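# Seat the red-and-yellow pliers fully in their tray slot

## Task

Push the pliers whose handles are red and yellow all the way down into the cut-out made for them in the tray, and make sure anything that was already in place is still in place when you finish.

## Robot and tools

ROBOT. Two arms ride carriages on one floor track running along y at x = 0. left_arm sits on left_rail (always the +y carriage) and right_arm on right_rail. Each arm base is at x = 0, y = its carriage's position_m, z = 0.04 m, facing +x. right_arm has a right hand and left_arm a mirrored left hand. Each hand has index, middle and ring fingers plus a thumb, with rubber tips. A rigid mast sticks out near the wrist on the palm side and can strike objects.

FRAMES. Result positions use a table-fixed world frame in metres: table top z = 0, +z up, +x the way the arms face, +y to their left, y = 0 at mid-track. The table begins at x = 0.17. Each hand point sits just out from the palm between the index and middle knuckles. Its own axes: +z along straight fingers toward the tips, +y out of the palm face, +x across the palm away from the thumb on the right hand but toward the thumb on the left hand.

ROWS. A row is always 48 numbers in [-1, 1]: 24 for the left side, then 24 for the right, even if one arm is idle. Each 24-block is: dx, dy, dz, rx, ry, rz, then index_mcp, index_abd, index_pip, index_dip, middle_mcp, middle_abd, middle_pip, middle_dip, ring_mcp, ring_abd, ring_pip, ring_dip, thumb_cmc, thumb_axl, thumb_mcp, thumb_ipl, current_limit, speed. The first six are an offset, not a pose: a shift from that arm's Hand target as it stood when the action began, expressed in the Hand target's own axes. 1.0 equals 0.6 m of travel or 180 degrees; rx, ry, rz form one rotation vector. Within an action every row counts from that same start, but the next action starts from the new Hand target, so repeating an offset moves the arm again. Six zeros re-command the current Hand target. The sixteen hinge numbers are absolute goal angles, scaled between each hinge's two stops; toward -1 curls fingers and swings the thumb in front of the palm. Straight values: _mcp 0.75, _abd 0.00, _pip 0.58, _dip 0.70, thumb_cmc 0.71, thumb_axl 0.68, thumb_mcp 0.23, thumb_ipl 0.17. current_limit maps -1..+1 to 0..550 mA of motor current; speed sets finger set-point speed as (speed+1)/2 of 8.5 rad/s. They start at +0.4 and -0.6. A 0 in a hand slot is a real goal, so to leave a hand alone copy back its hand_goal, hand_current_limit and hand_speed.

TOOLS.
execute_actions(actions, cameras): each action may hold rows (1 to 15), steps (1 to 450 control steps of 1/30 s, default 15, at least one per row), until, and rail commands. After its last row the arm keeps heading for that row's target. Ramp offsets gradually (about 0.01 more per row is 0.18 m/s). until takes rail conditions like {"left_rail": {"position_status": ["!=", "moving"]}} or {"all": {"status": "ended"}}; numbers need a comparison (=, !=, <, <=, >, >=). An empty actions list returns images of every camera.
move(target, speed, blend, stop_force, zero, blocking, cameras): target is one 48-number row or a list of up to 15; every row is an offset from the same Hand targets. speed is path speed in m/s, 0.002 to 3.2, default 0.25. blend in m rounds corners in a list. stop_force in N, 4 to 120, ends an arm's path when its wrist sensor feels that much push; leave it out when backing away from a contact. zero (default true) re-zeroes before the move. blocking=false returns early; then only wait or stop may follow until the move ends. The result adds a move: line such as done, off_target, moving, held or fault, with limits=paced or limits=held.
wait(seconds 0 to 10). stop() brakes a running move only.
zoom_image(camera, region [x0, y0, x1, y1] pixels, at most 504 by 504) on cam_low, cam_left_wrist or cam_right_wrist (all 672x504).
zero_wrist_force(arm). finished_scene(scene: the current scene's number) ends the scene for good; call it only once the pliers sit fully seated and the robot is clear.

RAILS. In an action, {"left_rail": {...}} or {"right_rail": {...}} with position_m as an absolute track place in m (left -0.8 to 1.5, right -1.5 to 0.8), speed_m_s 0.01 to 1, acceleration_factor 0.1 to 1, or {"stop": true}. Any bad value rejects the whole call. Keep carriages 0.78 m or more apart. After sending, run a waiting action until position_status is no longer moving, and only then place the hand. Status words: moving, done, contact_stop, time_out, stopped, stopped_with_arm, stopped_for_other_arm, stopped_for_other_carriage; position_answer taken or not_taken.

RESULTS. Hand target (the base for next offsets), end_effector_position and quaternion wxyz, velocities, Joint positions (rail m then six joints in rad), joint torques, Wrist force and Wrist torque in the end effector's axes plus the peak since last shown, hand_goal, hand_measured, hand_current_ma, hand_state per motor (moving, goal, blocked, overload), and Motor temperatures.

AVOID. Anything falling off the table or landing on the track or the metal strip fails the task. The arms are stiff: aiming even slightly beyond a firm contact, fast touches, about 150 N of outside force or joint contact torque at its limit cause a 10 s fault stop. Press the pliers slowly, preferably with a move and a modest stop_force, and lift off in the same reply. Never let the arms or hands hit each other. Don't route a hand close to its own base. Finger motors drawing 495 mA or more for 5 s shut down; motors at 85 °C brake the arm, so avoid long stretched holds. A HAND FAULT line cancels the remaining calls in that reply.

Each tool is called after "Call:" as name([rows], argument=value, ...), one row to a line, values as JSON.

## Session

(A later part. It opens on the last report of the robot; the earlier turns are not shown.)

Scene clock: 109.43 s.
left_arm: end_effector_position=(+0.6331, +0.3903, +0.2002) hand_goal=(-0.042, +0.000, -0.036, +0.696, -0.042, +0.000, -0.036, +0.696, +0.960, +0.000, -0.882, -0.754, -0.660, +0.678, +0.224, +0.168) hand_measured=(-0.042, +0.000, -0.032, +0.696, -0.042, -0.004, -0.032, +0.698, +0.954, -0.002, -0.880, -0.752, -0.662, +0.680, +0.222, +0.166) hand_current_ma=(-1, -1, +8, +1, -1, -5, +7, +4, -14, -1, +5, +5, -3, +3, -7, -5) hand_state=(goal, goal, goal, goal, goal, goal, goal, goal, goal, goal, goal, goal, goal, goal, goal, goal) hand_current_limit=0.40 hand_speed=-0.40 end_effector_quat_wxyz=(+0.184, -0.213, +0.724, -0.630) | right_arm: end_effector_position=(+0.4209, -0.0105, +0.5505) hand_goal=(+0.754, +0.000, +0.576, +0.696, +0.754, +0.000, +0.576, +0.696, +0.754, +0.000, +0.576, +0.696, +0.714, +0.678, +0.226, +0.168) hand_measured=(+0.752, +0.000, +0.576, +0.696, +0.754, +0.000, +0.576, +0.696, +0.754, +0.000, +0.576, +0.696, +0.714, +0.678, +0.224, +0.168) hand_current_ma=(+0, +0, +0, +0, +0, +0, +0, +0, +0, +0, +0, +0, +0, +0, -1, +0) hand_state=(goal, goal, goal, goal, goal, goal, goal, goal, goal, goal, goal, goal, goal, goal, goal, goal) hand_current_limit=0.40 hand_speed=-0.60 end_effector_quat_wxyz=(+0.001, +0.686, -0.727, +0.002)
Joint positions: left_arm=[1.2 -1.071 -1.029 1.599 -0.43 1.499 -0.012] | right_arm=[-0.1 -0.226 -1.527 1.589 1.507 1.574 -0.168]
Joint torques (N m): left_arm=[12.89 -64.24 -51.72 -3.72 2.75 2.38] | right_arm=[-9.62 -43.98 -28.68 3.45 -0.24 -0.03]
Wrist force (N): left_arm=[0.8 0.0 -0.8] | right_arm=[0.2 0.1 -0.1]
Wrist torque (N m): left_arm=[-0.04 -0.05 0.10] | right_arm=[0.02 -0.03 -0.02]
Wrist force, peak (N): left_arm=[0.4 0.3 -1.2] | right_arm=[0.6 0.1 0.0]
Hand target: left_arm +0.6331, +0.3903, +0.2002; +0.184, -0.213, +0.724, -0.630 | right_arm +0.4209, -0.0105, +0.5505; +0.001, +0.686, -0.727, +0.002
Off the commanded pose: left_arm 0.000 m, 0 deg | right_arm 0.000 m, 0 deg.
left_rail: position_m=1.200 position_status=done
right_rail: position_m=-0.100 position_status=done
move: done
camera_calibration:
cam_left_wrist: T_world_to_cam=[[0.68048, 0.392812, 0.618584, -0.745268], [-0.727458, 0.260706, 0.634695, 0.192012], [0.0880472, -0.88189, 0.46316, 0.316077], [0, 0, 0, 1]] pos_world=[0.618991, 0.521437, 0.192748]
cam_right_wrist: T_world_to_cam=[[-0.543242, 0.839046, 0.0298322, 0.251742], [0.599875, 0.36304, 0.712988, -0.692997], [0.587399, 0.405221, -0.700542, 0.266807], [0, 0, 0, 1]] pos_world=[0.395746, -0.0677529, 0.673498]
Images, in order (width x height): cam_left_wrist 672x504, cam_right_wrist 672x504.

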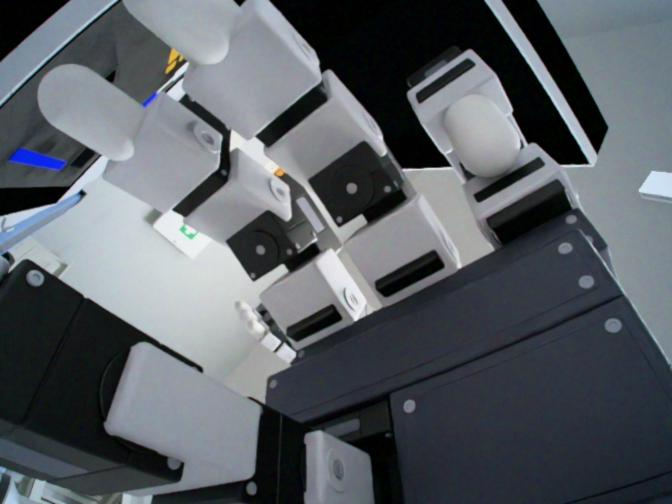

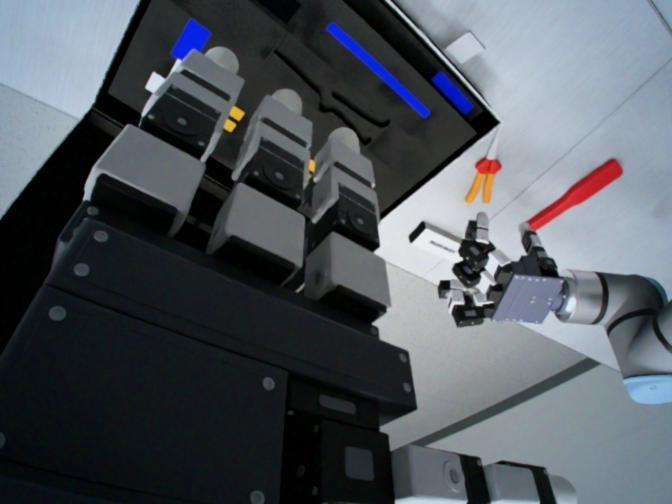

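Call:
move(target=[0.0033,0.1832,0.0138,0,0,0,-0.0411,0,-0.0365,0.6957,-0.0411,0,-0.0365,0.6957,0.959,0,-0.883,-0.754,-0.66,0.677,0.2247,0.1676,0.4,-0.4,0,0,0,0,0,0,0.754,0,0.576,0.696,0.754,0,0.576,0.696,0.754,0,0.576,0.696,0.714,0.678,0.226,0.168,0.4,-0.6], speed=0.15, cameras=[])

Call:
move(target=[0,0.0556,0.0078,0,0,0,-0.0411,0,-0.0365,0.6957,-0.0411,0,-0.0365,0.6957,0.959,0,-0.883,-0.754,-0.66,0.677,0.2247,0.1676,0.4,-0.4,0,0,0,0,0,0,0.754,0,0.576,0.696,0.754,0,0.576,0.696,0.754,0,0.576,0.696,0.714,0.678,0.226,0.168,0.4,-0.6], speed=0.02, stop_force=5, cameras=["cam_left_wrist","cam_right_wrist"])

Call:
zoom_image(camera="cam_right_wrist", region=[430, 90, 590, 250])

Call:
zoom_image(camera="cam_left_wrist", region=[0, 0, 300, 260])

Scene clock: 111.50 s.
left_arm: end_effector_position=(+0.6275, +0.3951, +0.0903) hand_goal=(-0.042, +0.000, -0.036, +0.696, -0.042, +0.000, -0.036, +0.696, +0.960, +0.000, -0.882, -0.754, -0.660, +0.678, +0.224, +0.168) hand_measured=(-0.044, +0.000, -0.032, +0.696, -0.044, -0.004, -0.032, +0.698, +0.954, -0.002, -0.880, -0.752, -0.662, +0.680, +0.222, +0.166) hand_current_ma=(-2, -1, +7, +1, -2, -5, +7, +4, -14, -1, +5, +5, -3, +3, -7, -5) hand_state=(goal, goal, goal, goal, goal, goal, goal, goal, goal, goal, goal, goal, goal, goal, goal, goal) hand_current_limit=0.40 hand_speed=-0.40 end_effector_quat_wxyz=(+0.184, -0.213, +0.724, -0.630) | right_arm: end_effector_position=(+0.4209, -0.0105, +0.5505) hand_goal=(+0.754, +0.000, +0.576, +0.696, +0.754, +0.000, +0.576, +0.696, +0.754, +0.000, +0.576, +0.696, +0.714, +0.678, +0.226, +0.168) hand_measured=(+0.752, +0.000, +0.576, +0.696, +0.754, +0.000, +0.576, +0.696, +0.754, +0.000, +0.576, +0.696, +0.714, +0.678, +0.224, +0.168) hand_current_ma=(+0, +0, +0, +0, +0, +0, +0, +0, +0, +0, +0, +0, +0, +0, -1, +0) hand_state=(goal, goal, goal, goal, goal, goal, goal, goal, goal, goal, goal, goal, goal, goal, goal, goal) hand_current_limit=0.40 hand_speed=-0.60 end_effector_quat_wxyz=(+0.001, +0.686, -0.727, +0.002)
Joint positions: left_arm=[1.2 -1.075 -0.929 1.666 -0.598 1.496 -0.012] | right_arm=[-0.1 -0.226 -1.527 1.589 1.507 1.574 -0.168]
Joint torques (N m): left_arm=[-10.41 -65.95 -23.68 -3.88 -1.93 -1.76] | right_arm=[-12.38 -45.16 -27.76 3.3 0 -0.29]
Wrist force (N): left_arm=[0.8 0.2 -0.6] | right_arm=[-0.1 -0.1 0.0]
Wrist torque (N m): left_arm=[-0.07 -0.03 0.14] | right_arm=[-0.01 0.01 -0.05]
Wrist force, peak (N): left_arm=[0.6 1.7 -0.9] | right_arm=[0.6 0.4 0.1]
Hand target: left_arm +0.6275, +0.3951, +0.0902; +0.184, -0.213, +0.724, -0.630 | right_arm +0.4209, -0.0105, +0.5505; +0.001, +0.686, -0.727, +0.002
Off the commanded pose: left_arm 0.000 m, 0 deg | right_arm 0.000 m, 0 deg.
left_rail: position_m=1.200 position_status=done
right_rail: position_m=-0.100 position_status=done
move: done
No camera images: "cameras" was empty.

Scene clock: 114.03 s.
left_arm: end_effector_position=(+0.6275, +0.3951, +0.0565) hand_goal=(-0.042, +0.000, -0.036, +0.696, -0.042, +0.000, -0.036, +0.696, +0.960, +0.000, -0.882, -0.754, -0.660, +0.678, +0.224, +0.168) hand_measured=(-0.044, +0.000, -0.032, +0.696, -0.044, -0.004, -0.032, +0.698, +0.954, -0.002, -0.880, -0.752, -0.662, +0.680, +0.222, +0.166) hand_current_ma=(-2, -1, +7, +1, -2, -5, +7, +4, -14, -1, +5, +5, -3, +3, -7, -5) hand_state=(goal, goal, goal, goal, goal, goal, goal, goal, goal, goal, goal, goal, goal, goal, goal, goal) hand_current_limit=0.40 hand_speed=-0.40 end_effector_quat_wxyz=(+0.184, -0.213, +0.724, -0.630) | right_arm: end_effector_position=(+0.4209, -0.0105, +0.5505) hand_goal=(+0.754, +0.000, +0.576, +0.696, +0.754, +0.000, +0.576, +0.696, +0.754, +0.000, +0.576, +0.696, +0.714, +0.678, +0.226, +0.168) hand_measured=(+0.752, +0.000, +0.576, +0.696, +0.754, +0.000, +0.576, +0.696, +0.754, +0.000, +0.576, +0.696, +0.714, +0.678, +0.224, +0.168) hand_current_ma=(+0, +0, +0, +0, +0, +0, +0, +0, +0, +0, +0, +0, +0, +0, -1, +0) hand_state=(goal, goal, goal, goal, goal, goal, goal, goal, goal, goal, goal, goal, goal, goal, goal, goal) hand_current_limit=0.40 hand_speed=-0.60 end_effector_quat_wxyz=(+0.001, +0.686, -0.727, +0.002)
Joint positions: left_arm=[1.2 -1.075 -0.891 1.675 -0.644 1.496 -0.012] | right_arm=[-0.1 -0.226 -1.527 1.589 1.507 1.574 -0.168]
Joint torques (N m): left_arm=[-10.34 -68.83 -21.78 -4.05 -2.29 -1.51] | right_arm=[-11.18 -44.81 -28.9 3.74 -0.14 -0.02]
Wrist force (N): left_arm=[0.9 -0.1 -0.6] | right_arm=[0.0 0.1 0.1]
Wrist torque (N m): left_arm=[-0.10 -0.06 0.14] | right_arm=[0.00 -0.02 -0.04]
Wrist force, peak (N): left_arm=[0.9 0.3 -0.8] | right_arm=[0.2 0.1 0.6]
Hand target: left_arm +0.6275, +0.3951, +0.0565; +0.184, -0.213, +0.724, -0.630 | right_arm +0.4209, -0.0105, +0.5505; +0.001, +0.686, -0.727, +0.002
Off the commanded pose: left_arm 0.000 m, 0 deg | right_arm 0.000 m, 0 deg.
left_rail: position_m=1.200 position_status=done
right_rail: position_m=-0.100 position_status=done
move: done
camera_calibration:
cam_left_wrist: T_world_to_cam=[[0.680526, 0.392627, 0.618651, -0.654279], [-0.727438, 0.260794, 0.634681, 0.277788], [0.0878528, -0.881947, 0.463089, 0.387433], [0, 0, 0, 1]] pos_world=[0.61329, 0.526137, 0.0490477]
cam_right_wrist: T_world_to_cam=[[-0.543242, 0.839046, 0.0298322, 0.251742], [0.599875, 0.36304, 0.712988, -0.692997], [0.587399, 0.405221, -0.700542, 0.266807], [0, 0, 0, 1]] pos_world=[0.395746, -0.0677529, 0.673498]
Images, in order (width x height): cam_left_wrist 672x504, cam_right_wrist 672x504.

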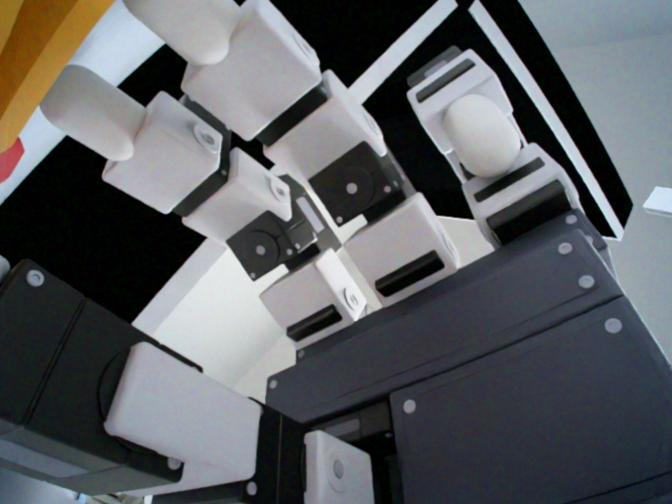

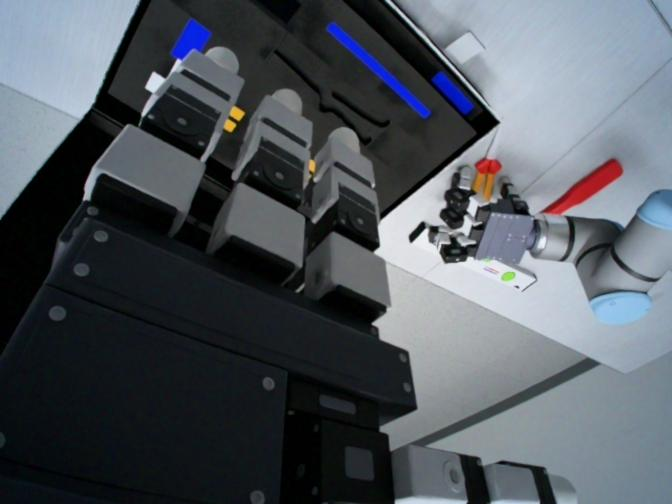

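Scaled by 3.150 from the camera's 672x504 image, which has a finer 960x720 frame.

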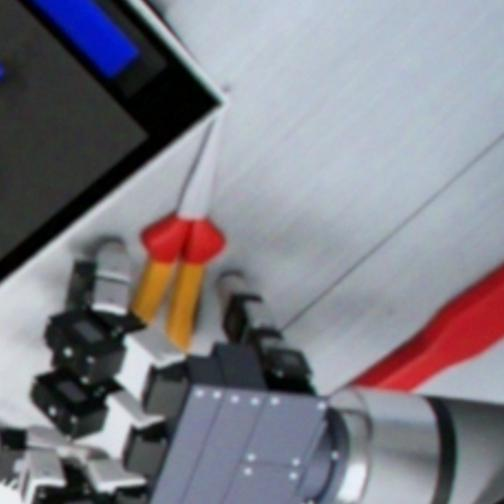

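Scaled by 1.680 from the camera's 672x504 image, which has a finer 960x720 frame.

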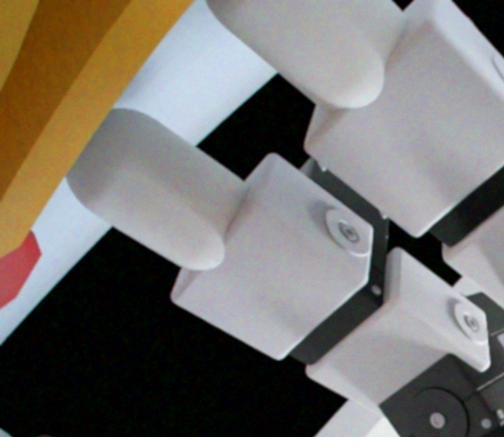

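Call:
move(target=[0,0.0055,0.0008,0,0,0,-0.0411,0,-0.0365,0.6957,-0.0411,0,-0.0365,0.6957,0.959,0,-0.883,-0.754,-0.66,0.677,0.2247,0.1676,0.4,-0.4,0,0,0,0,0,0,0.754,0,0.576,0.696,0.754,0,0.576,0.696,0.754,0,0.576,0.696,0.714,0.678,0.226,0.168,0.4,-0.6], speed=0.02, stop_force=5, cameras=[])

Call:
execute_actions([
  {"rows":[[0,0,0,0,0,0,-0.2192,0,-0.0292,0.6957,-0.1918,0,-0.0292,0.6957,0.959,0,-0.883,-0.754,-0.66,0.677,0.0337,0.0162,0.75,-0.85,0,0,0,0,0,0,0.754,0,0.576,0.696,0.754,0,0.576,0.696,0.754,0,0.576,0.696,0.714,0.678,0.226,0.168,0.4,-0.6]],"steps":45},
], cameras=["cam_left_wrist","cam_right_wrist"])

Call:
zoom_image(camera="cam_right_wrist", region=[430, 90, 590, 250])

Call:
zoom_image(camera="cam_left_wrist", region=[0, 0, 300, 260])

Scene clock: 116.47 s.
left_arm: end_effector_position=(+0.6275, +0.3951, +0.0532) hand_goal=(-0.042, +0.000, -0.036, +0.696, -0.042, +0.000, -0.036, +0.696, +0.960, +0.000, -0.882, -0.754, -0.660, +0.678, +0.224, +0.168) hand_measured=(-0.044, +0.000, -0.032, +0.696, -0.044, -0.004, -0.032, +0.698, +0.954, -0.002, -0.880, -0.752, -0.662, +0.680, +0.222, +0.166) hand_current_ma=(-2, -1, +7, +1, -2, -5, +7, +4, -14, -1, +5, +5, -3, +3, -7, -5) hand_state=(goal, goal, goal, goal, goal, goal, goal, goal, goal, goal, goal, goal, goal, goal, goal, goal) hand_current_limit=0.40 hand_speed=-0.40 end_effector_quat_wxyz=(+0.184, -0.213, +0.724, -0.630) | right_arm: end_effector_position=(+0.4209, -0.0105, +0.5505) hand_goal=(+0.754, +0.000, +0.576, +0.696, +0.754, +0.000, +0.576, +0.696, +0.754, +0.000, +0.576, +0.696, +0.714, +0.678, +0.226, +0.168) hand_measured=(+0.752, +0.000, +0.576, +0.696, +0.754, +0.000, +0.576, +0.696, +0.754, +0.000, +0.576, +0.696, +0.714, +0.678, +0.224, +0.168) hand_current_ma=(+0, +0, +0, +0, +0, +0, +0, +0, +0, +0, +0, +0, +0, +0, -1, +0) hand_state=(goal, goal, goal, goal, goal, goal, goal, goal, goal, goal, goal, goal, goal, goal, goal, goal) hand_current_limit=0.40 hand_speed=-0.60 end_effector_quat_wxyz=(+0.001, +0.686, -0.727, +0.002)
Joint positions: left_arm=[1.2 -1.075 -0.887 1.676 -0.649 1.496 -0.012] | right_arm=[-0.1 -0.226 -1.527 1.589 1.507 1.574 -0.168]
Joint torques (N m): left_arm=[-9.21 -68.03 -22.17 -4.11 -2.13 -1.82] | right_arm=[-10.11 -45.6 -27.8 3.31 -0.46 -0.24]
Wrist force (N): left_arm=[0.7 0.0 -0.5] | right_arm=[0.3 -0.1 0.1]
Wrist torque (N m): left_arm=[-0.10 -0.03 0.12] | right_arm=[-0.03 -0.04 -0.02]
Wrist force, peak (N): left_arm=[0.9 0.3 -0.9] | right_arm=[0.2 0.2 0.6]
Hand target: left_arm +0.6275, +0.3951, +0.0532; +0.184, -0.213, +0.724, -0.630 | right_arm +0.4209, -0.0105, +0.5505; +0.001, +0.686, -0.727, +0.002
Off the commanded pose: left_arm 0.000 m, 0 deg | right_arm 0.000 m, 0 deg.
left_rail: position_m=1.200 position_status=done
right_rail: position_m=-0.100 position_status=done
move: done
No camera images: "cameras" was empty.

Scene clock: 118.17 s.
left_arm: end_effector_position=(+0.6275, +0.3951, +0.0532) hand_goal=(-0.220, +0.000, -0.030, +0.696, -0.192, +0.000, -0.030, +0.696, +0.960, +0.000, -0.882, -0.754, -0.660, +0.678, +0.034, +0.016) hand_measured=(-0.148, -0.004, -0.012, +0.702, -0.134, +0.000, -0.018, +0.700, +0.954, -0.002, -0.880, -0.752, -0.664, +0.678, +0.164, +0.086) hand_current_ma=(+277, -5, +49, +15, +210, -1, +29, +6, -14, -1, +5, +5, -6, +2, +481, +360) hand_state=(blocked, goal, goal, goal, blocked, goal, goal, goal, goal, goal, goal, goal, goal, goal, blocked, blocked) hand_current_limit=0.75 hand_speed=-0.85 end_effector_quat_wxyz=(+0.184, -0.213, +0.724, -0.630) | right_arm: end_effector_position=(+0.4209, -0.0105, +0.5505) hand_goal=(+0.754, +0.000, +0.576, +0.696, +0.754, +0.000, +0.576, +0.696, +0.754, +0.000, +0.576, +0.696, +0.714, +0.678, +0.226, +0.168) hand_measured=(+0.752, +0.000, +0.576, +0.696, +0.754, +0.000, +0.576, +0.696, +0.754, +0.000, +0.576, +0.696, +0.714, +0.678, +0.224, +0.168) hand_current_ma=(+0, +0, +0, +0, +0, +0, +0, +0, +0, +0, +0, +0, +0, +0, -1, +0) hand_state=(goal, goal, goal, goal, goal, goal, goal, goal, goal, goal, goal, goal, goal, goal, goal, goal) hand_current_limit=0.40 hand_speed=-0.60 end_effector_quat_wxyz=(+0.001, +0.686, -0.727, +0.002)
Joint positions: left_arm=[1.2 -1.075 -0.887 1.676 -0.649 1.496 -0.012] | right_arm=[-0.1 -0.226 -1.527 1.589 1.507 1.574 -0.168]
Joint torques (N m): left_arm=[-10.92 -70.1 -28.31 -2.5 -1.05 -1.83] | right_arm=[-12.38 -43.68 -28.87 3.9 -0.26 -0.4]
Wrist force (N): left_arm=[0.1 -1.6 -2.0] | right_arm=[0.2 0.2 0.2]
Wrist torque (N m): left_arm=[-0.15 -0.02 0.17] | right_arm=[0.01 -0.04 -0.02]
Wrist force, peak (N): left_arm=[0.0 -1.9 -2.2] | right_arm=[0.0 0.3 0.4]
Hand target: left_arm +0.6275, +0.3951, +0.0532; +0.184, -0.213, +0.724, -0.630 | right_arm +0.4209, -0.0105, +0.5505; +0.001, +0.686, -0.727, +0.002
Off the commanded pose: left_arm 0.000 m, 0 deg | right_arm 0.000 m, 0 deg.
left_rail: position_m=1.200 position_status=done
right_rail: position_m=-0.100 position_status=done
camera_calibration:
cam_left_wrist: T_world_to_cam=[[0.680526, 0.392627, 0.618651, -0.652176], [-0.727438, 0.260794, 0.634681, 0.279946], [0.0878528, -0.881947, 0.463089, 0.389007], [0, 0, 0, 1]] pos_world=[0.61329, 0.526137, 0.0456477]
cam_right_wrist: T_world_to_cam=[[-0.543242, 0.839046, 0.0298322, 0.251742], [0.599875, 0.36304, 0.712988, -0.692997], [0.587399, 0.405221, -0.700542, 0.266807], [0, 0, 0, 1]] pos_world=[0.395746, -0.0677529, 0.673498]
Images, in order (width x height): cam_left_wrist 672x504, cam_right_wrist 672x504.

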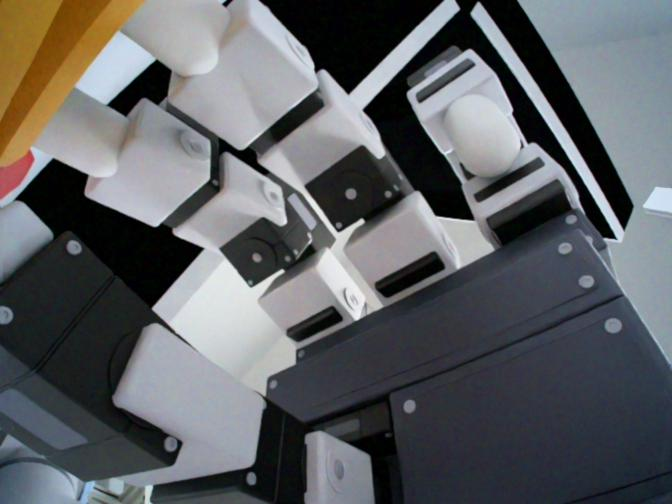

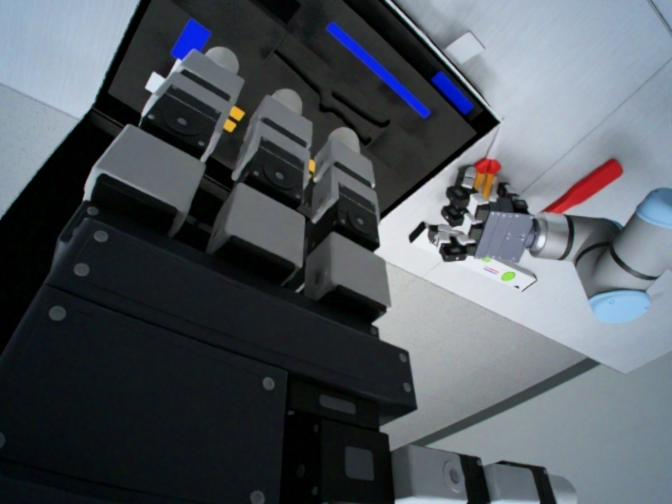

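Scaled by 3.150 from the camera's 672x504 image, which has a finer 960x720 frame.

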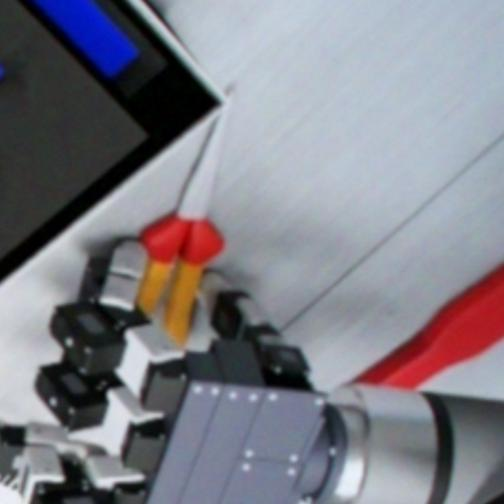

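Scaled by 1.680 from the camera's 672x504 image, which has a finer 960x720 frame.

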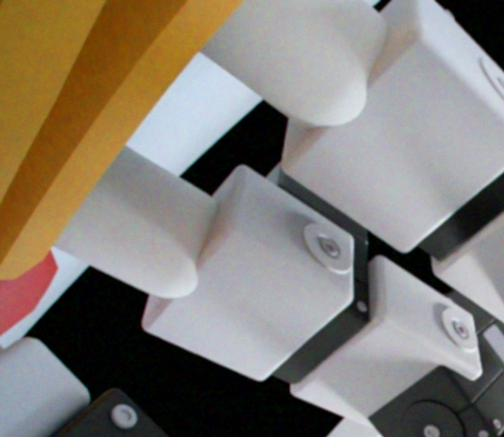

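Call:
move(target=[0,-0.066,-0.0093,0,0,0,-0.2192,0,-0.0292,0.6957,-0.1918,0,-0.0292,0.6957,0.959,0,-0.883,-0.754,-0.66,0.677,0.0337,0.0162,0.75,-0.85,0,0,0,0,0,0,0.754,0,0.576,0.696,0.754,0,0.576,0.696,0.754,0,0.576,0.696,0.714,0.678,0.226,0.168,0.4,-0.6], speed=0.03, cameras=["cam_left_wrist","cam_right_wrist"])

Call:
zoom_image(camera="cam_right_wrist", region=[430, 90, 590, 250])

Call:
zoom_image(camera="cam_left_wrist", region=[0, 0, 300, 260])

Scene clock: 120.13 s.
left_arm: end_effector_position=(+0.6275, +0.3951, +0.0931) hand_goal=(-0.220, +0.000, -0.030, +0.696, -0.192, +0.000, -0.030, +0.696, +0.960, +0.000, -0.882, -0.754, -0.660, +0.678, +0.034, +0.016) hand_measured=(-0.200, +0.000, -0.014, +0.704, -0.132, -0.008, +0.010, +0.714, +0.954, -0.002, -0.880, -0.752, -0.646, +0.678, +0.134, +0.068) hand_current_ma=(+54, -1, +38, +20, +221, -17, +127, +48, -14, -1, +5, +5, +39, +2, +481, +249) hand_state=(goal, goal, goal, goal, blocked, goal, blocked, goal, goal, goal, goal, goal, goal, goal, blocked, blocked) hand_current_limit=0.75 hand_speed=-0.85 end_effector_quat_wxyz=(+0.184, -0.213, +0.724, -0.630) | right_arm: end_effector_position=(+0.4209, -0.0105, +0.5505) hand_goal=(+0.754, +0.000, +0.576, +0.696, +0.754, +0.000, +0.576, +0.696, +0.754, +0.000, +0.576, +0.696, +0.714, +0.678, +0.226, +0.168) hand_measured=(+0.752, +0.000, +0.576, +0.696, +0.754, +0.000, +0.576, +0.696, +0.754, +0.000, +0.576, +0.696, +0.714, +0.678, +0.224, +0.168) hand_current_ma=(+0, +0, +0, +0, +0, +0, +0, +0, +0, +0, +0, +0, +0, +0, -1, +0) hand_state=(goal, goal, goal, goal, goal, goal, goal, goal, goal, goal, goal, goal, goal, goal, goal, goal) hand_current_limit=0.40 hand_speed=-0.60 end_effector_quat_wxyz=(+0.001, +0.686, -0.727, +0.002)
Joint positions: left_arm=[1.2 -1.075 -0.932 1.666 -0.594 1.496 -0.012] | right_arm=[-0.1 -0.226 -1.527 1.589 1.507 1.574 -0.168]
Joint torques (N m): left_arm=[10.84 -90.61 -47.83 0.44 2.31 -0.3] | right_arm=[-10.14 -47.31 -26.53 3.48 -0.14 -0.07]
Wrist force (N): left_arm=[0.9 1.7 -0.8] | right_arm=[0.3 -0.1 0.1]
Wrist torque (N m): left_arm=[0.03 -0.01 0.11] | right_arm=[-0.02 -0.04 -0.02]
Wrist force, peak (N): left_arm=[0.1 -2.0 -2.1] | right_arm=[0.1 0.4 0.5]
Hand target: left_arm +0.6275, +0.3951, +0.0932; +0.184, -0.213, +0.724, -0.630 | right_arm +0.4209, -0.0105, +0.5505; +0.001, +0.686, -0.727, +0.002
Off the commanded pose: left_arm 0.000 m, 0 deg | right_arm 0.000 m, 0 deg.
left_rail: position_m=1.200 position_status=done
right_rail: position_m=-0.100 position_status=done
move: done
camera_calibration:
cam_left_wrist: T_world_to_cam=[[0.680526, 0.392627, 0.618651, -0.676961], [-0.727438, 0.260794, 0.634681, 0.254532], [0.0878528, -0.881947, 0.463089, 0.370572], [0, 0, 0, 1]] pos_world=[0.61329, 0.526237, 0.0856477]
cam_right_wrist: T_world_to_cam=[[-0.543242, 0.839046, 0.0298322, 0.251742], [0.599875, 0.36304, 0.712988, -0.692997], [0.587399, 0.405221, -0.700542, 0.266807], [0, 0, 0, 1]] pos_world=[0.395746, -0.0677529, 0.673498]
Images, in order (width x height): cam_left_wrist 672x504, cam_right_wrist 672x504.

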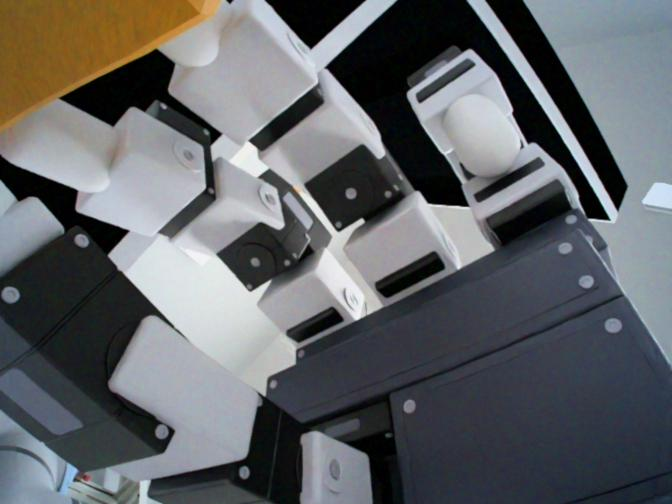

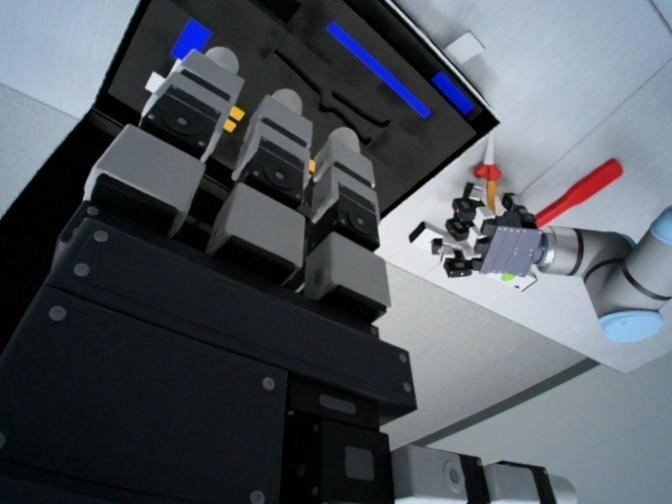

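Scaled by 3.150 from the camera's 672x504 image, which has a finer 960x720 frame.

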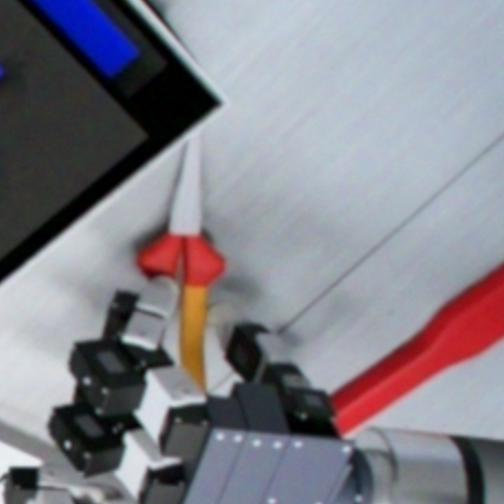

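Scaled by 1.680 from the camera's 672x504 image, which has a finer 960x720 frame.

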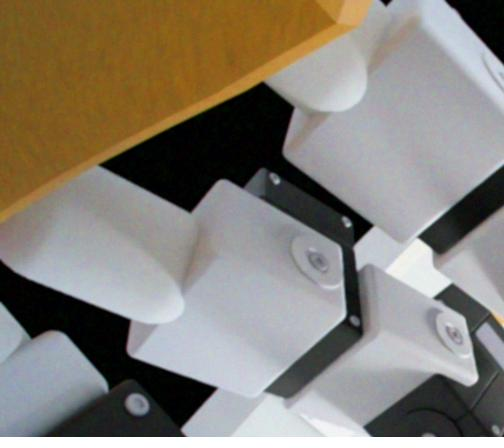

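Call:
move(target=[0,0.066,0.0093,0,0,0,-0.2192,0,-0.0292,0.6957,-0.1918,0,-0.0292,0.6957,0.959,0,-0.883,-0.754,-0.66,0.677,0.0337,0.0162,0.75,-0.85,0,0,0,0,0,0,0.754,0,0.576,0.696,0.754,0,0.576,0.696,0.754,0,0.576,0.696,0.714,0.678,0.226,0.168,0.4,-0.6], speed=0.04, stop_force=12, cameras=["cam_left_wrist","cam_right_wrist"])

Call:
zoom_image(camera="cam_right_wrist", region=[430, 90, 590, 250])

Call:
zoom_image(camera="cam_left_wrist", region=[0, 0, 300, 260])

Scene clock: 123.97 s.
left_arm: end_effector_position=(+0.6275, +0.3951, +0.0667) hand_goal=(-0.220, +0.000, -0.030, +0.696, -0.192, +0.000, -0.030, +0.696, +0.960, +0.000, -0.882, -0.754, -0.660, +0.678, +0.034, +0.016) hand_measured=(-0.220, +0.000, -0.030, +0.698, -0.174, -0.004, -0.054, +0.684, +0.954, -0.002, -0.880, -0.752, -0.656, +0.678, +0.036, +0.018) hand_current_ma=(+1, -1, +1, +3, +51, -7, -65, -30, -15, -1, +5, +5, +6, +2, +7, +3) hand_state=(goal, goal, goal, goal, goal, goal, blocked, goal, goal, goal, goal, goal, goal, goal, goal, goal) hand_current_limit=0.75 hand_speed=-0.85 end_effector_quat_wxyz=(+0.184, -0.213, +0.724, -0.630) | right_arm: end_effector_position=(+0.4209, -0.0105, +0.5505) hand_goal=(+0.754, +0.000, +0.576, +0.696, +0.754, +0.000, +0.576, +0.696, +0.754, +0.000, +0.576, +0.696, +0.714, +0.678, +0.226, +0.168) hand_measured=(+0.752, +0.000, +0.576, +0.696, +0.754, +0.000, +0.576, +0.696, +0.754, +0.000, +0.576, +0.696, +0.714, +0.678, +0.224, +0.168) hand_current_ma=(+0, +0, +0, +0, +0, +0, +0, +0, +0, +0, +0, +0, +0, +0, -1, +0) hand_state=(goal, goal, goal, goal, goal, goal, goal, goal, goal, goal, goal, goal, goal, goal, goal, goal) hand_current_limit=0.40 hand_speed=-0.60 end_effector_quat_wxyz=(+0.001, +0.686, -0.727, +0.002)
Joint positions: left_arm=[1.2 -1.075 -0.903 1.673 -0.631 1.496 -0.012] | right_arm=[-0.1 -0.226 -1.527 1.589 1.507 1.574 -0.168]
Joint torques (N m): left_arm=[-1.53 -86.39 -42.62 1.23 -0.8 0.42] | right_arm=[-9.77 -46.52 -28.12 3.62 -0.2 -0.46]
Wrist force (N): left_arm=[0.8 -3.9 -0.1] | right_arm=[0.3 -0.1 0.3]
Wrist torque (N m): left_arm=[-0.16 -0.03 0.23] | right_arm=[-0.04 -0.04 -0.03]
Wrist force, peak (N): left_arm=[0.5 -20.1 1.0] | right_arm=[0.0 -0.3 0.5]
Hand target: left_arm +0.6275, +0.3951, +0.0667; +0.184, -0.213, +0.724, -0.630 (not the last commanded pose) | right_arm +0.4209, -0.0105, +0.5505; +0.001, +0.686, -0.727, +0.002
Off the commanded pose: left_arm 0.014 m, 0 deg | right_arm 0.000 m, 0 deg.
left_rail: position_m=1.200 position_status=done
right_rail: position_m=-0.100 position_status=done
move: contact (left_arm)
camera_calibration:
cam_left_wrist: T_world_to_cam=[[0.680426, 0.392716, 0.618704, -0.660685], [-0.727532, 0.260799, 0.634571, 0.271422], [0.0878483, -0.881906, 0.463168, 0.382765], [0, 0, 0, 1]] pos_world=[0.61339, 0.526237, 0.0592476]
cam_right_wrist: T_world_to_cam=[[-0.543242, 0.839046, 0.0298322, 0.251742], [0.599875, 0.36304, 0.712988, -0.692997], [0.587399, 0.405221, -0.700542, 0.266807], [0, 0, 0, 1]] pos_world=[0.395746, -0.0677529, 0.673498]
Images, in order (width x height): cam_left_wrist 672x504, cam_right_wrist 672x504.

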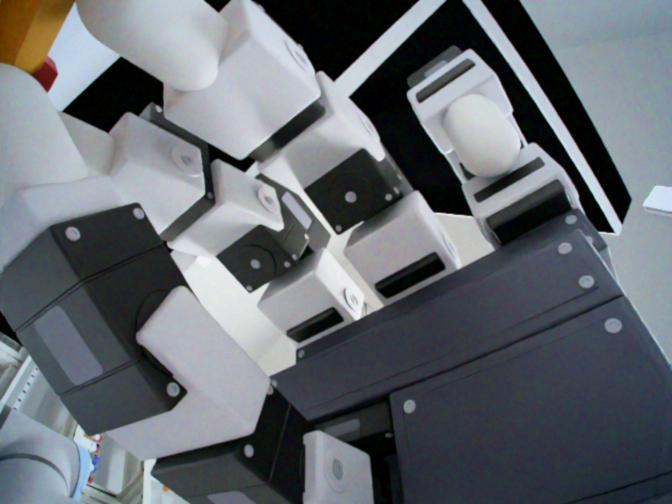

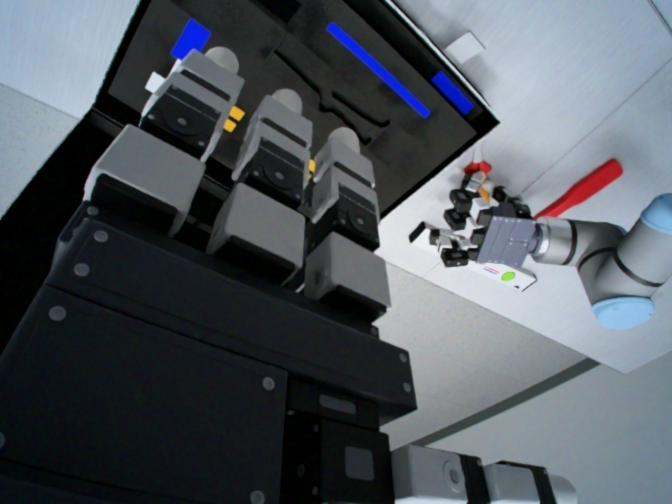

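Scaled by 3.150 from the camera's 672x504 image, which has a finer 960x720 frame.

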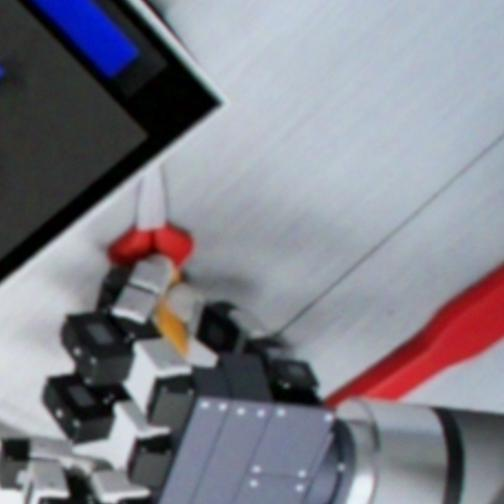

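Scaled by 1.680 from the camera's 672x504 image, which has a finer 960x720 frame.

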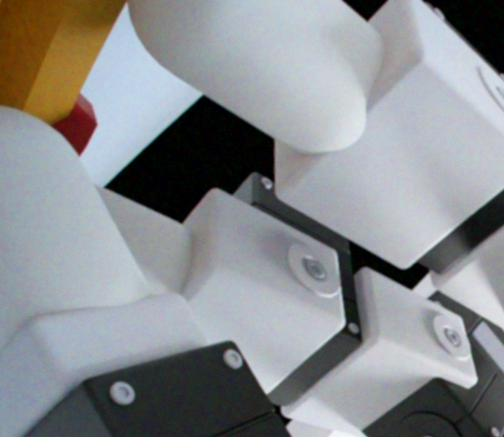

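Call:
move([
  [0,-0.033,-0.0046,0,0,0,-0.2192,0,-0.0292,0.6957,-0.1918,0,-0.0292,0.6957,0.959,0,-0.883,-0.754,-0.66,0.677,0.0337,0.0162,0.4,-0.6,0,0,0,0,0,0,0.754,0,0.576,0.696,0.754,0,0.576,0.696,0.754,0,0.576,0.696,0.714,0.678,0.226,0.168,0.4,-0.6],
  [0,-0.2,-0.028,0,0,0,-0.0411,0,-0.0365,0.6957,-0.0411,0,-0.0365,0.6957,0.959,0,-0.883,-0.754,-0.66,0.677,0.2247,0.1676,0.4,-0.6,0,0,0,0,0,0,0.754,0,0.576,0.696,0.754,0,0.576,0.696,0.754,0,0.576,0.696,0.714,0.678,0.226,0.168,0.4,-0.6],
], speed=[0.05,0.2], cameras=["cam_right_wrist"])

Call:
zoom_image(camera="cam_right_wrist", region=[430, 90, 590, 250])

Scene clock: 126.47 s.
left_arm: end_effector_position=(+0.6277, +0.3952, +0.1879) hand_goal=(-0.042, +0.000, -0.036, +0.696, -0.042, +0.000, -0.036, +0.696, +0.960, +0.000, -0.882, -0.754, -0.660, +0.678, +0.224, +0.168) hand_measured=(-0.050, +0.000, -0.032, +0.698, -0.052, -0.004, -0.032, +0.694, +0.954, -0.002, -0.880, -0.752, -0.656, +0.678, +0.222, +0.166) hand_current_ma=(-20, -1, +8, +3, -24, -5, +6, -4, -15, -1, +5, +5, +6, +2, -7, -5) hand_state=(goal, goal, goal, goal, goal, goal, goal, goal, goal, goal, goal, goal, goal, goal, goal, goal) hand_current_limit=0.40 hand_speed=-0.60 end_effector_quat_wxyz=(+0.184, -0.213, +0.724, -0.630) | right_arm: end_effector_position=(+0.4209, -0.0105, +0.5505) hand_goal=(+0.754, +0.000, +0.576, +0.696, +0.754, +0.000, +0.576, +0.696, +0.754, +0.000, +0.576, +0.696, +0.714, +0.678, +0.226, +0.168) hand_measured=(+0.752, +0.000, +0.576, +0.696, +0.754, +0.000, +0.576, +0.696, +0.754, +0.000, +0.576, +0.696, +0.714, +0.678, +0.224, +0.168) hand_current_ma=(+0, +0, +0, +0, +0, +0, +0, +0, +0, +0, +0, +0, +0, +0, -1, +0) hand_state=(goal, goal, goal, goal, goal, goal, goal, goal, goal, goal, goal, goal, goal, goal, goal, goal) hand_current_limit=0.40 hand_speed=-0.60 end_effector_quat_wxyz=(+0.001, +0.686, -0.727, +0.002)
Joint positions: left_arm=[1.2 -1.075 -1.028 1.623 -0.455 1.496 -0.012] | right_arm=[-0.1 -0.226 -1.527 1.589 1.507 1.574 -0.168]
Joint torques (N m): left_arm=[-6.99 -86.46 -50.93 0.53 0.54 -1.09] | right_arm=[-11.69 -45.96 -28.78 3.8 0.09 0.32]
Wrist force (N): left_arm=[0.4 0.0 -0.6] | right_arm=[-0.1 0.4 -0.1]
Wrist torque (N m): left_arm=[-0.08 0.00 0.13] | right_arm=[0.04 0.01 -0.05]
Wrist force, peak (N): left_arm=[0.8 -4.2 -0.1] | right_arm=[0.4 0.3 0.4]
Hand target: left_arm +0.6277, +0.3952, +0.1879; +0.184, -0.213, +0.724, -0.630 | right_arm +0.4209, -0.0105, +0.5505; +0.001, +0.686, -0.727, +0.002
Off the commanded pose: left_arm 0.000 m, 0 deg | right_arm 0.000 m, 0 deg.
left_rail: position_m=1.200 position_status=done
right_rail: position_m=-0.100 position_status=done
move: done
camera_calibration:
cam_right_wrist: T_world_to_cam=[[-0.543242, 0.839046, 0.0298322, 0.251742], [0.599875, 0.36304, 0.712988, -0.692997], [0.587399, 0.405221, -0.700542, 0.266807], [0, 0, 0, 1]] pos_world=[0.395746, -0.0677529, 0.673498]
Images, in order (width x height): cam_right_wrist 672x504.

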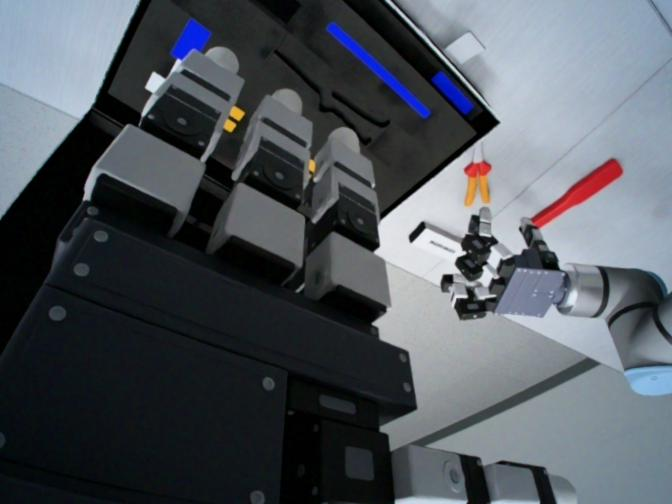

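Scaled by 3.150 from the camera's 672x504 image, which has a finer 960x720 frame.

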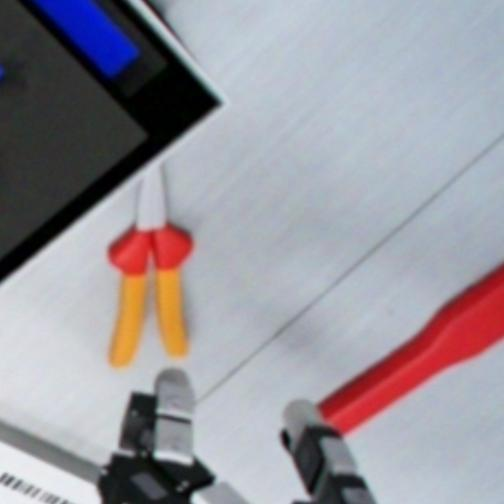

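Call:
move([
  [0.0752,-0.0313,-0.1598,-0.1622,-0.5565,-0.6403,0.754,0,0.576,0.696,0.754,0,0.576,0.696,0.754,0,0.576,0.696,0.714,0.678,0.226,0.168,0.4,-0.4,0,0,0,0,0,0,0.754,0,0.576,0.696,0.754,0,0.576,0.696,0.754,0,0.576,0.696,0.714,0.678,0.226,0.168,0.4,-0.6],
  [0.0752,0.084,-0.1437,-0.1622,-0.5565,-0.6403,0.754,0,0.576,0.696,0.754,0,0.576,0.696,0.754,0,0.576,0.696,0.714,0.678,0.226,0.168,0.4,-0.4,0,0,0,0,0,0,0.754,0,0.576,0.696,0.754,0,0.576,0.696,0.754,0,0.576,0.696,0.714,0.678,0.226,0.168,0.4,-0.6],
], speed=0.25, cameras=["cam_left_wrist"])

Call:
zoom_image(camera="cam_left_wrist", region=[100, 0, 300, 170])

Scene clock: 133.60 s.
left_arm: end_effector_position=(+0.5397, +0.4484, +0.1501) hand_goal=(+0.754, +0.000, +0.576, +0.696, +0.754, +0.000, +0.576, +0.696, +0.754, +0.000, +0.576, +0.696, +0.714, +0.678, +0.226, +0.168) hand_measured=(+0.750, +0.000, +0.572, +0.698, +0.748, -0.004, +0.572, +0.694, +0.748, -0.002, +0.572, +0.694, +0.712, +0.678, +0.224, +0.166) hand_current_ma=(-10, -1, -6, +3, -11, -5, -6, -4, -11, -1, -5, -5, -4, +2, -7, -5) hand_state=(goal, goal, goal, goal, goal, goal, goal, goal, goal, goal, goal, goal, goal, goal, goal, goal) hand_current_limit=0.40 hand_speed=-0.40 end_effector_quat_wxyz=(+0.000, +1.000, +0.001, +0.000) | right_arm: end_effector_position=(+0.4209, -0.0105, +0.5505) hand_goal=(+0.754, +0.000, +0.576, +0.696, +0.754, +0.000, +0.576, +0.696, +0.754, +0.000, +0.576, +0.696, +0.714, +0.678, +0.226, +0.168) hand_measured=(+0.752, +0.000, +0.576, +0.696, +0.754, +0.000, +0.576, +0.696, +0.754, +0.000, +0.576, +0.696, +0.714, +0.678, +0.224, +0.168) hand_current_ma=(+0, +0, +0, +0, +0, +0, +0, +0, +0, +0, +0, +0, +0, +0, -1, +0) hand_state=(goal, goal, goal, goal, goal, goal, goal, goal, goal, goal, goal, goal, goal, goal, goal, goal) hand_current_limit=0.40 hand_speed=-0.60 end_effector_quat_wxyz=(+0.001, +0.686, -0.727, +0.002)
Joint positions: left_arm=[1.2 -1.119 -0.783 1.249 1.105 1.571 -2.693] | right_arm=[-0.1 -0.226 -1.527 1.589 1.507 1.574 -0.168]
Joint torques (N m): left_arm=[-8.19 -76.76 -24.87 1.1 1.34 -1.61] | right_arm=[-11.55 -48.1 -28.54 3.8 -0.57 -0.38]
Wrist force (N): left_arm=[0.2 -0.3 -0.4] | right_arm=[0.1 0.4 0.0]
Wrist torque (N m): left_arm=[-0.04 0.01 0.22] | right_arm=[0.04 -0.02 -0.03]
Wrist force, peak (N): left_arm=[0.3 -0.8 -2.3] | right_arm=[0.1 0.2 0.6]
Hand target: left_arm +0.5397, +0.4484, +0.1500; +0.000, +1.000, +0.001, +0.000 | right_arm +0.4209, -0.0105, +0.5505; +0.001, +0.686, -0.727, +0.002
Off the commanded pose: left_arm 0.000 m, 0 deg | right_arm 0.000 m, 0 deg.
left_rail: position_m=1.200 position_status=done
right_rail: position_m=-0.100 position_status=done
move: done
camera_calibration:
cam_left_wrist: T_world_to_cam=[[-0.785381, 0.617184, 0.0475394, 0.102813], [0.469915, 0.54446, 0.694798, -0.641827], [0.402935, 0.568021, -0.717632, -0.244109], [0, 0, 0, 1]] pos_world=[0.480712, 0.424654, 0.265872]
Images, in order (width x height): cam_left_wrist 672x504.

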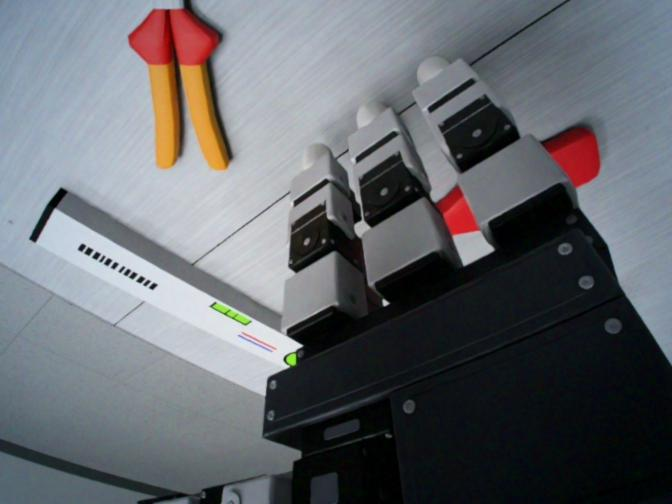

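Scaled by 2.520 from the camera's 672x504 image, which has a finer 960x720 frame.

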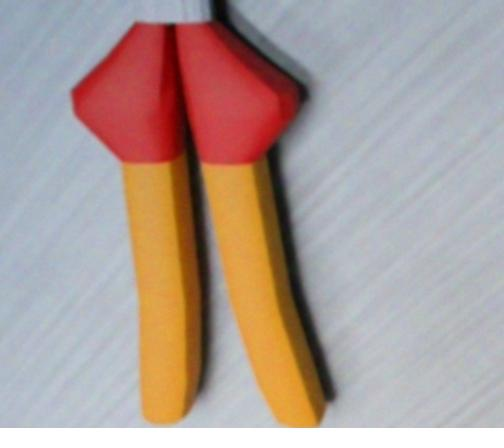

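Call:
move(target=[0.1542,0.1183,-0.083,0.2171,0.5115,0.5885,-0.1781,0.2,0.0029,0.6957,-0.0836,0.2,-0.0438,0.6957,0.959,0,-0.883,-0.754,-0.7,0.677,0.2247,0.1676,0.4,-0.4,0,0,0,0,0,0,0.754,0,0.576,0.696,0.754,0,0.576,0.696,0.754,0,0.576,0.696,0.714,0.678,0.226,0.168,0.4,-0.6], speed=0.3, cameras=["cam_left_wrist","cam_right_wrist"])

Call:
zoom_image(camera="cam_right_wrist", region=[430, 90, 590, 250])

Scene clock: 142.73 s.
left_arm: end_effector_position=(+0.6324, +0.3777, +0.1999) hand_goal=(-0.178, +0.200, +0.002, +0.696, -0.084, +0.200, -0.044, +0.696, +0.960, +0.000, -0.882, -0.754, -0.700, +0.678, +0.224, +0.168) hand_measured=(-0.178, +0.196, +0.006, +0.698, -0.084, +0.194, -0.040, +0.694, +0.954, -0.002, -0.880, -0.750, -0.700, +0.678, +0.222, +0.166) hand_current_ma=(+1, -7, +9, +3, -1, -9, +8, -4, -15, -1, +5, +5, -1, +2, -5, -5) hand_state=(goal, goal, goal, goal, goal, goal, goal, goal, goal, goal, goal, goal, goal, goal, goal, goal) hand_current_limit=0.40 hand_speed=-0.40 end_effector_quat_wxyz=(+0.257, -0.296, +0.694, -0.604) | right_arm: end_effector_position=(+0.4209, -0.0105, +0.5505) hand_goal=(+0.754, +0.000, +0.576, +0.696, +0.754, +0.000, +0.576, +0.696, +0.754, +0.000, +0.576, +0.696, +0.714, +0.678, +0.226, +0.168) hand_measured=(+0.752, +0.000, +0.576, +0.696, +0.754, +0.000, +0.576, +0.696, +0.754, +0.000, +0.576, +0.696, +0.714, +0.678, +0.224, +0.168) hand_current_ma=(+0, +0, +0, +0, +0, +0, +0, +0, +0, +0, +0, +0, +0, +0, -1, +0) hand_state=(goal, goal, goal, goal, goal, goal, goal, goal, goal, goal, goal, goal, goal, goal, goal, goal) hand_current_limit=0.40 hand_speed=-0.60 end_effector_quat_wxyz=(+0.001, +0.686, -0.727, +0.002)
Joint positions: left_arm=[1.2 -1.149 -1.021 1.586 -0.416 1.191 -0.056] | right_arm=[-0.1 -0.226 -1.527 1.589 1.507 1.574 -0.168]
Joint torques (N m): left_arm=[13.24 -89.56 -27.99 -3.69 2.59 2.36] | right_arm=[-9.9 -50.65 -29.02 4.14 -0.04 0.08]
Wrist force (N): left_arm=[0.5 0.4 -0.8] | right_arm=[0.0 0.1 0.0]
Wrist torque (N m): left_arm=[0.02 0.00 0.10] | right_arm=[0.01 -0.01 -0.04]
Wrist force, peak (N): left_arm=[0.8 0.4 -1.1] | right_arm=[0.4 0.0 0.5]
Hand target: left_arm +0.6324, +0.3777, +0.1999; +0.257, -0.296, +0.694, -0.604 | right_arm +0.4209, -0.0105, +0.5505; +0.001, +0.686, -0.727, +0.002
Off the commanded pose: left_arm 0.000 m, 0 deg | right_arm 0.000 m, 0 deg.
left_rail: position_m=1.200 position_status=done
right_rail: position_m=-0.100 position_status=done
move: done
camera_calibration:
cam_left_wrist: T_world_to_cam=[[0.570177, 0.539386, 0.619646, -0.725396], [-0.768893, 0.0847515, 0.633735, 0.2878], [0.289312, -0.837783, 0.463054, 0.161224], [0, 0, 0, 1]] pos_world=[0.588248, 0.501948, 0.192444]
cam_right_wrist: T_world_to_cam=[[-0.543242, 0.839046, 0.0298322, 0.251742], [0.599875, 0.36304, 0.712988, -0.692997], [0.587399, 0.405221, -0.700542, 0.266807], [0, 0, 0, 1]] pos_world=[0.395746, -0.0677529, 0.673498]
Images, in order (width x height): cam_left_wrist 672x504, cam_right_wrist 672x504.

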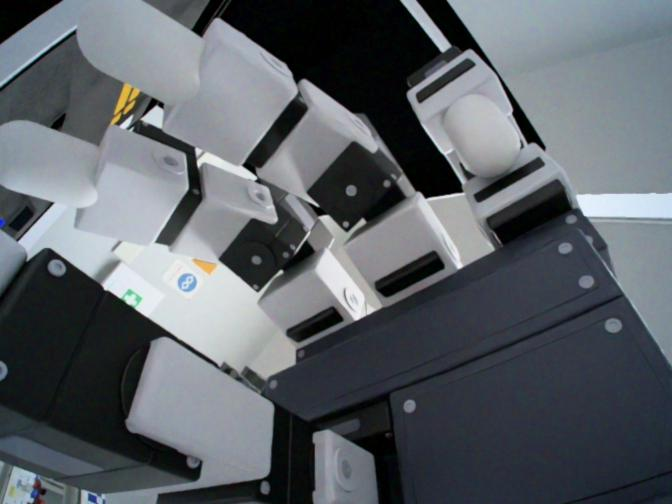

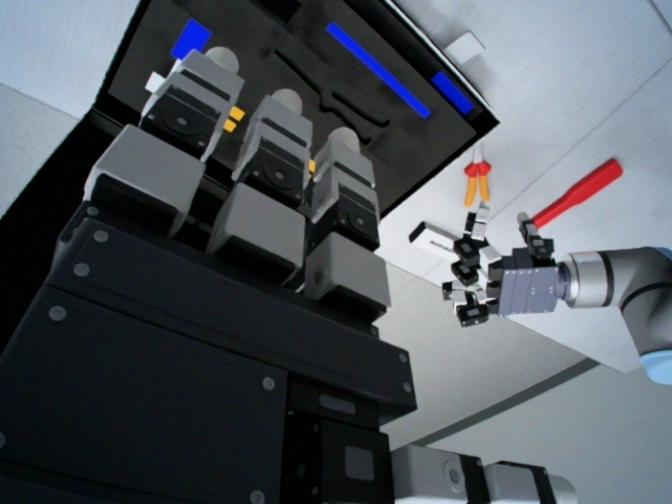

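Scaled by 3.150 from the camera's 672x504 image, which has a finer 960x720 frame.

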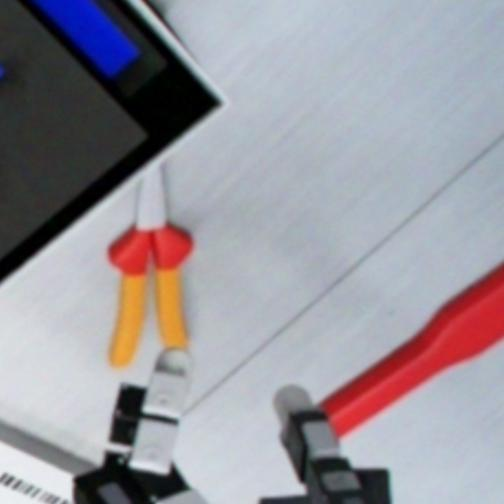

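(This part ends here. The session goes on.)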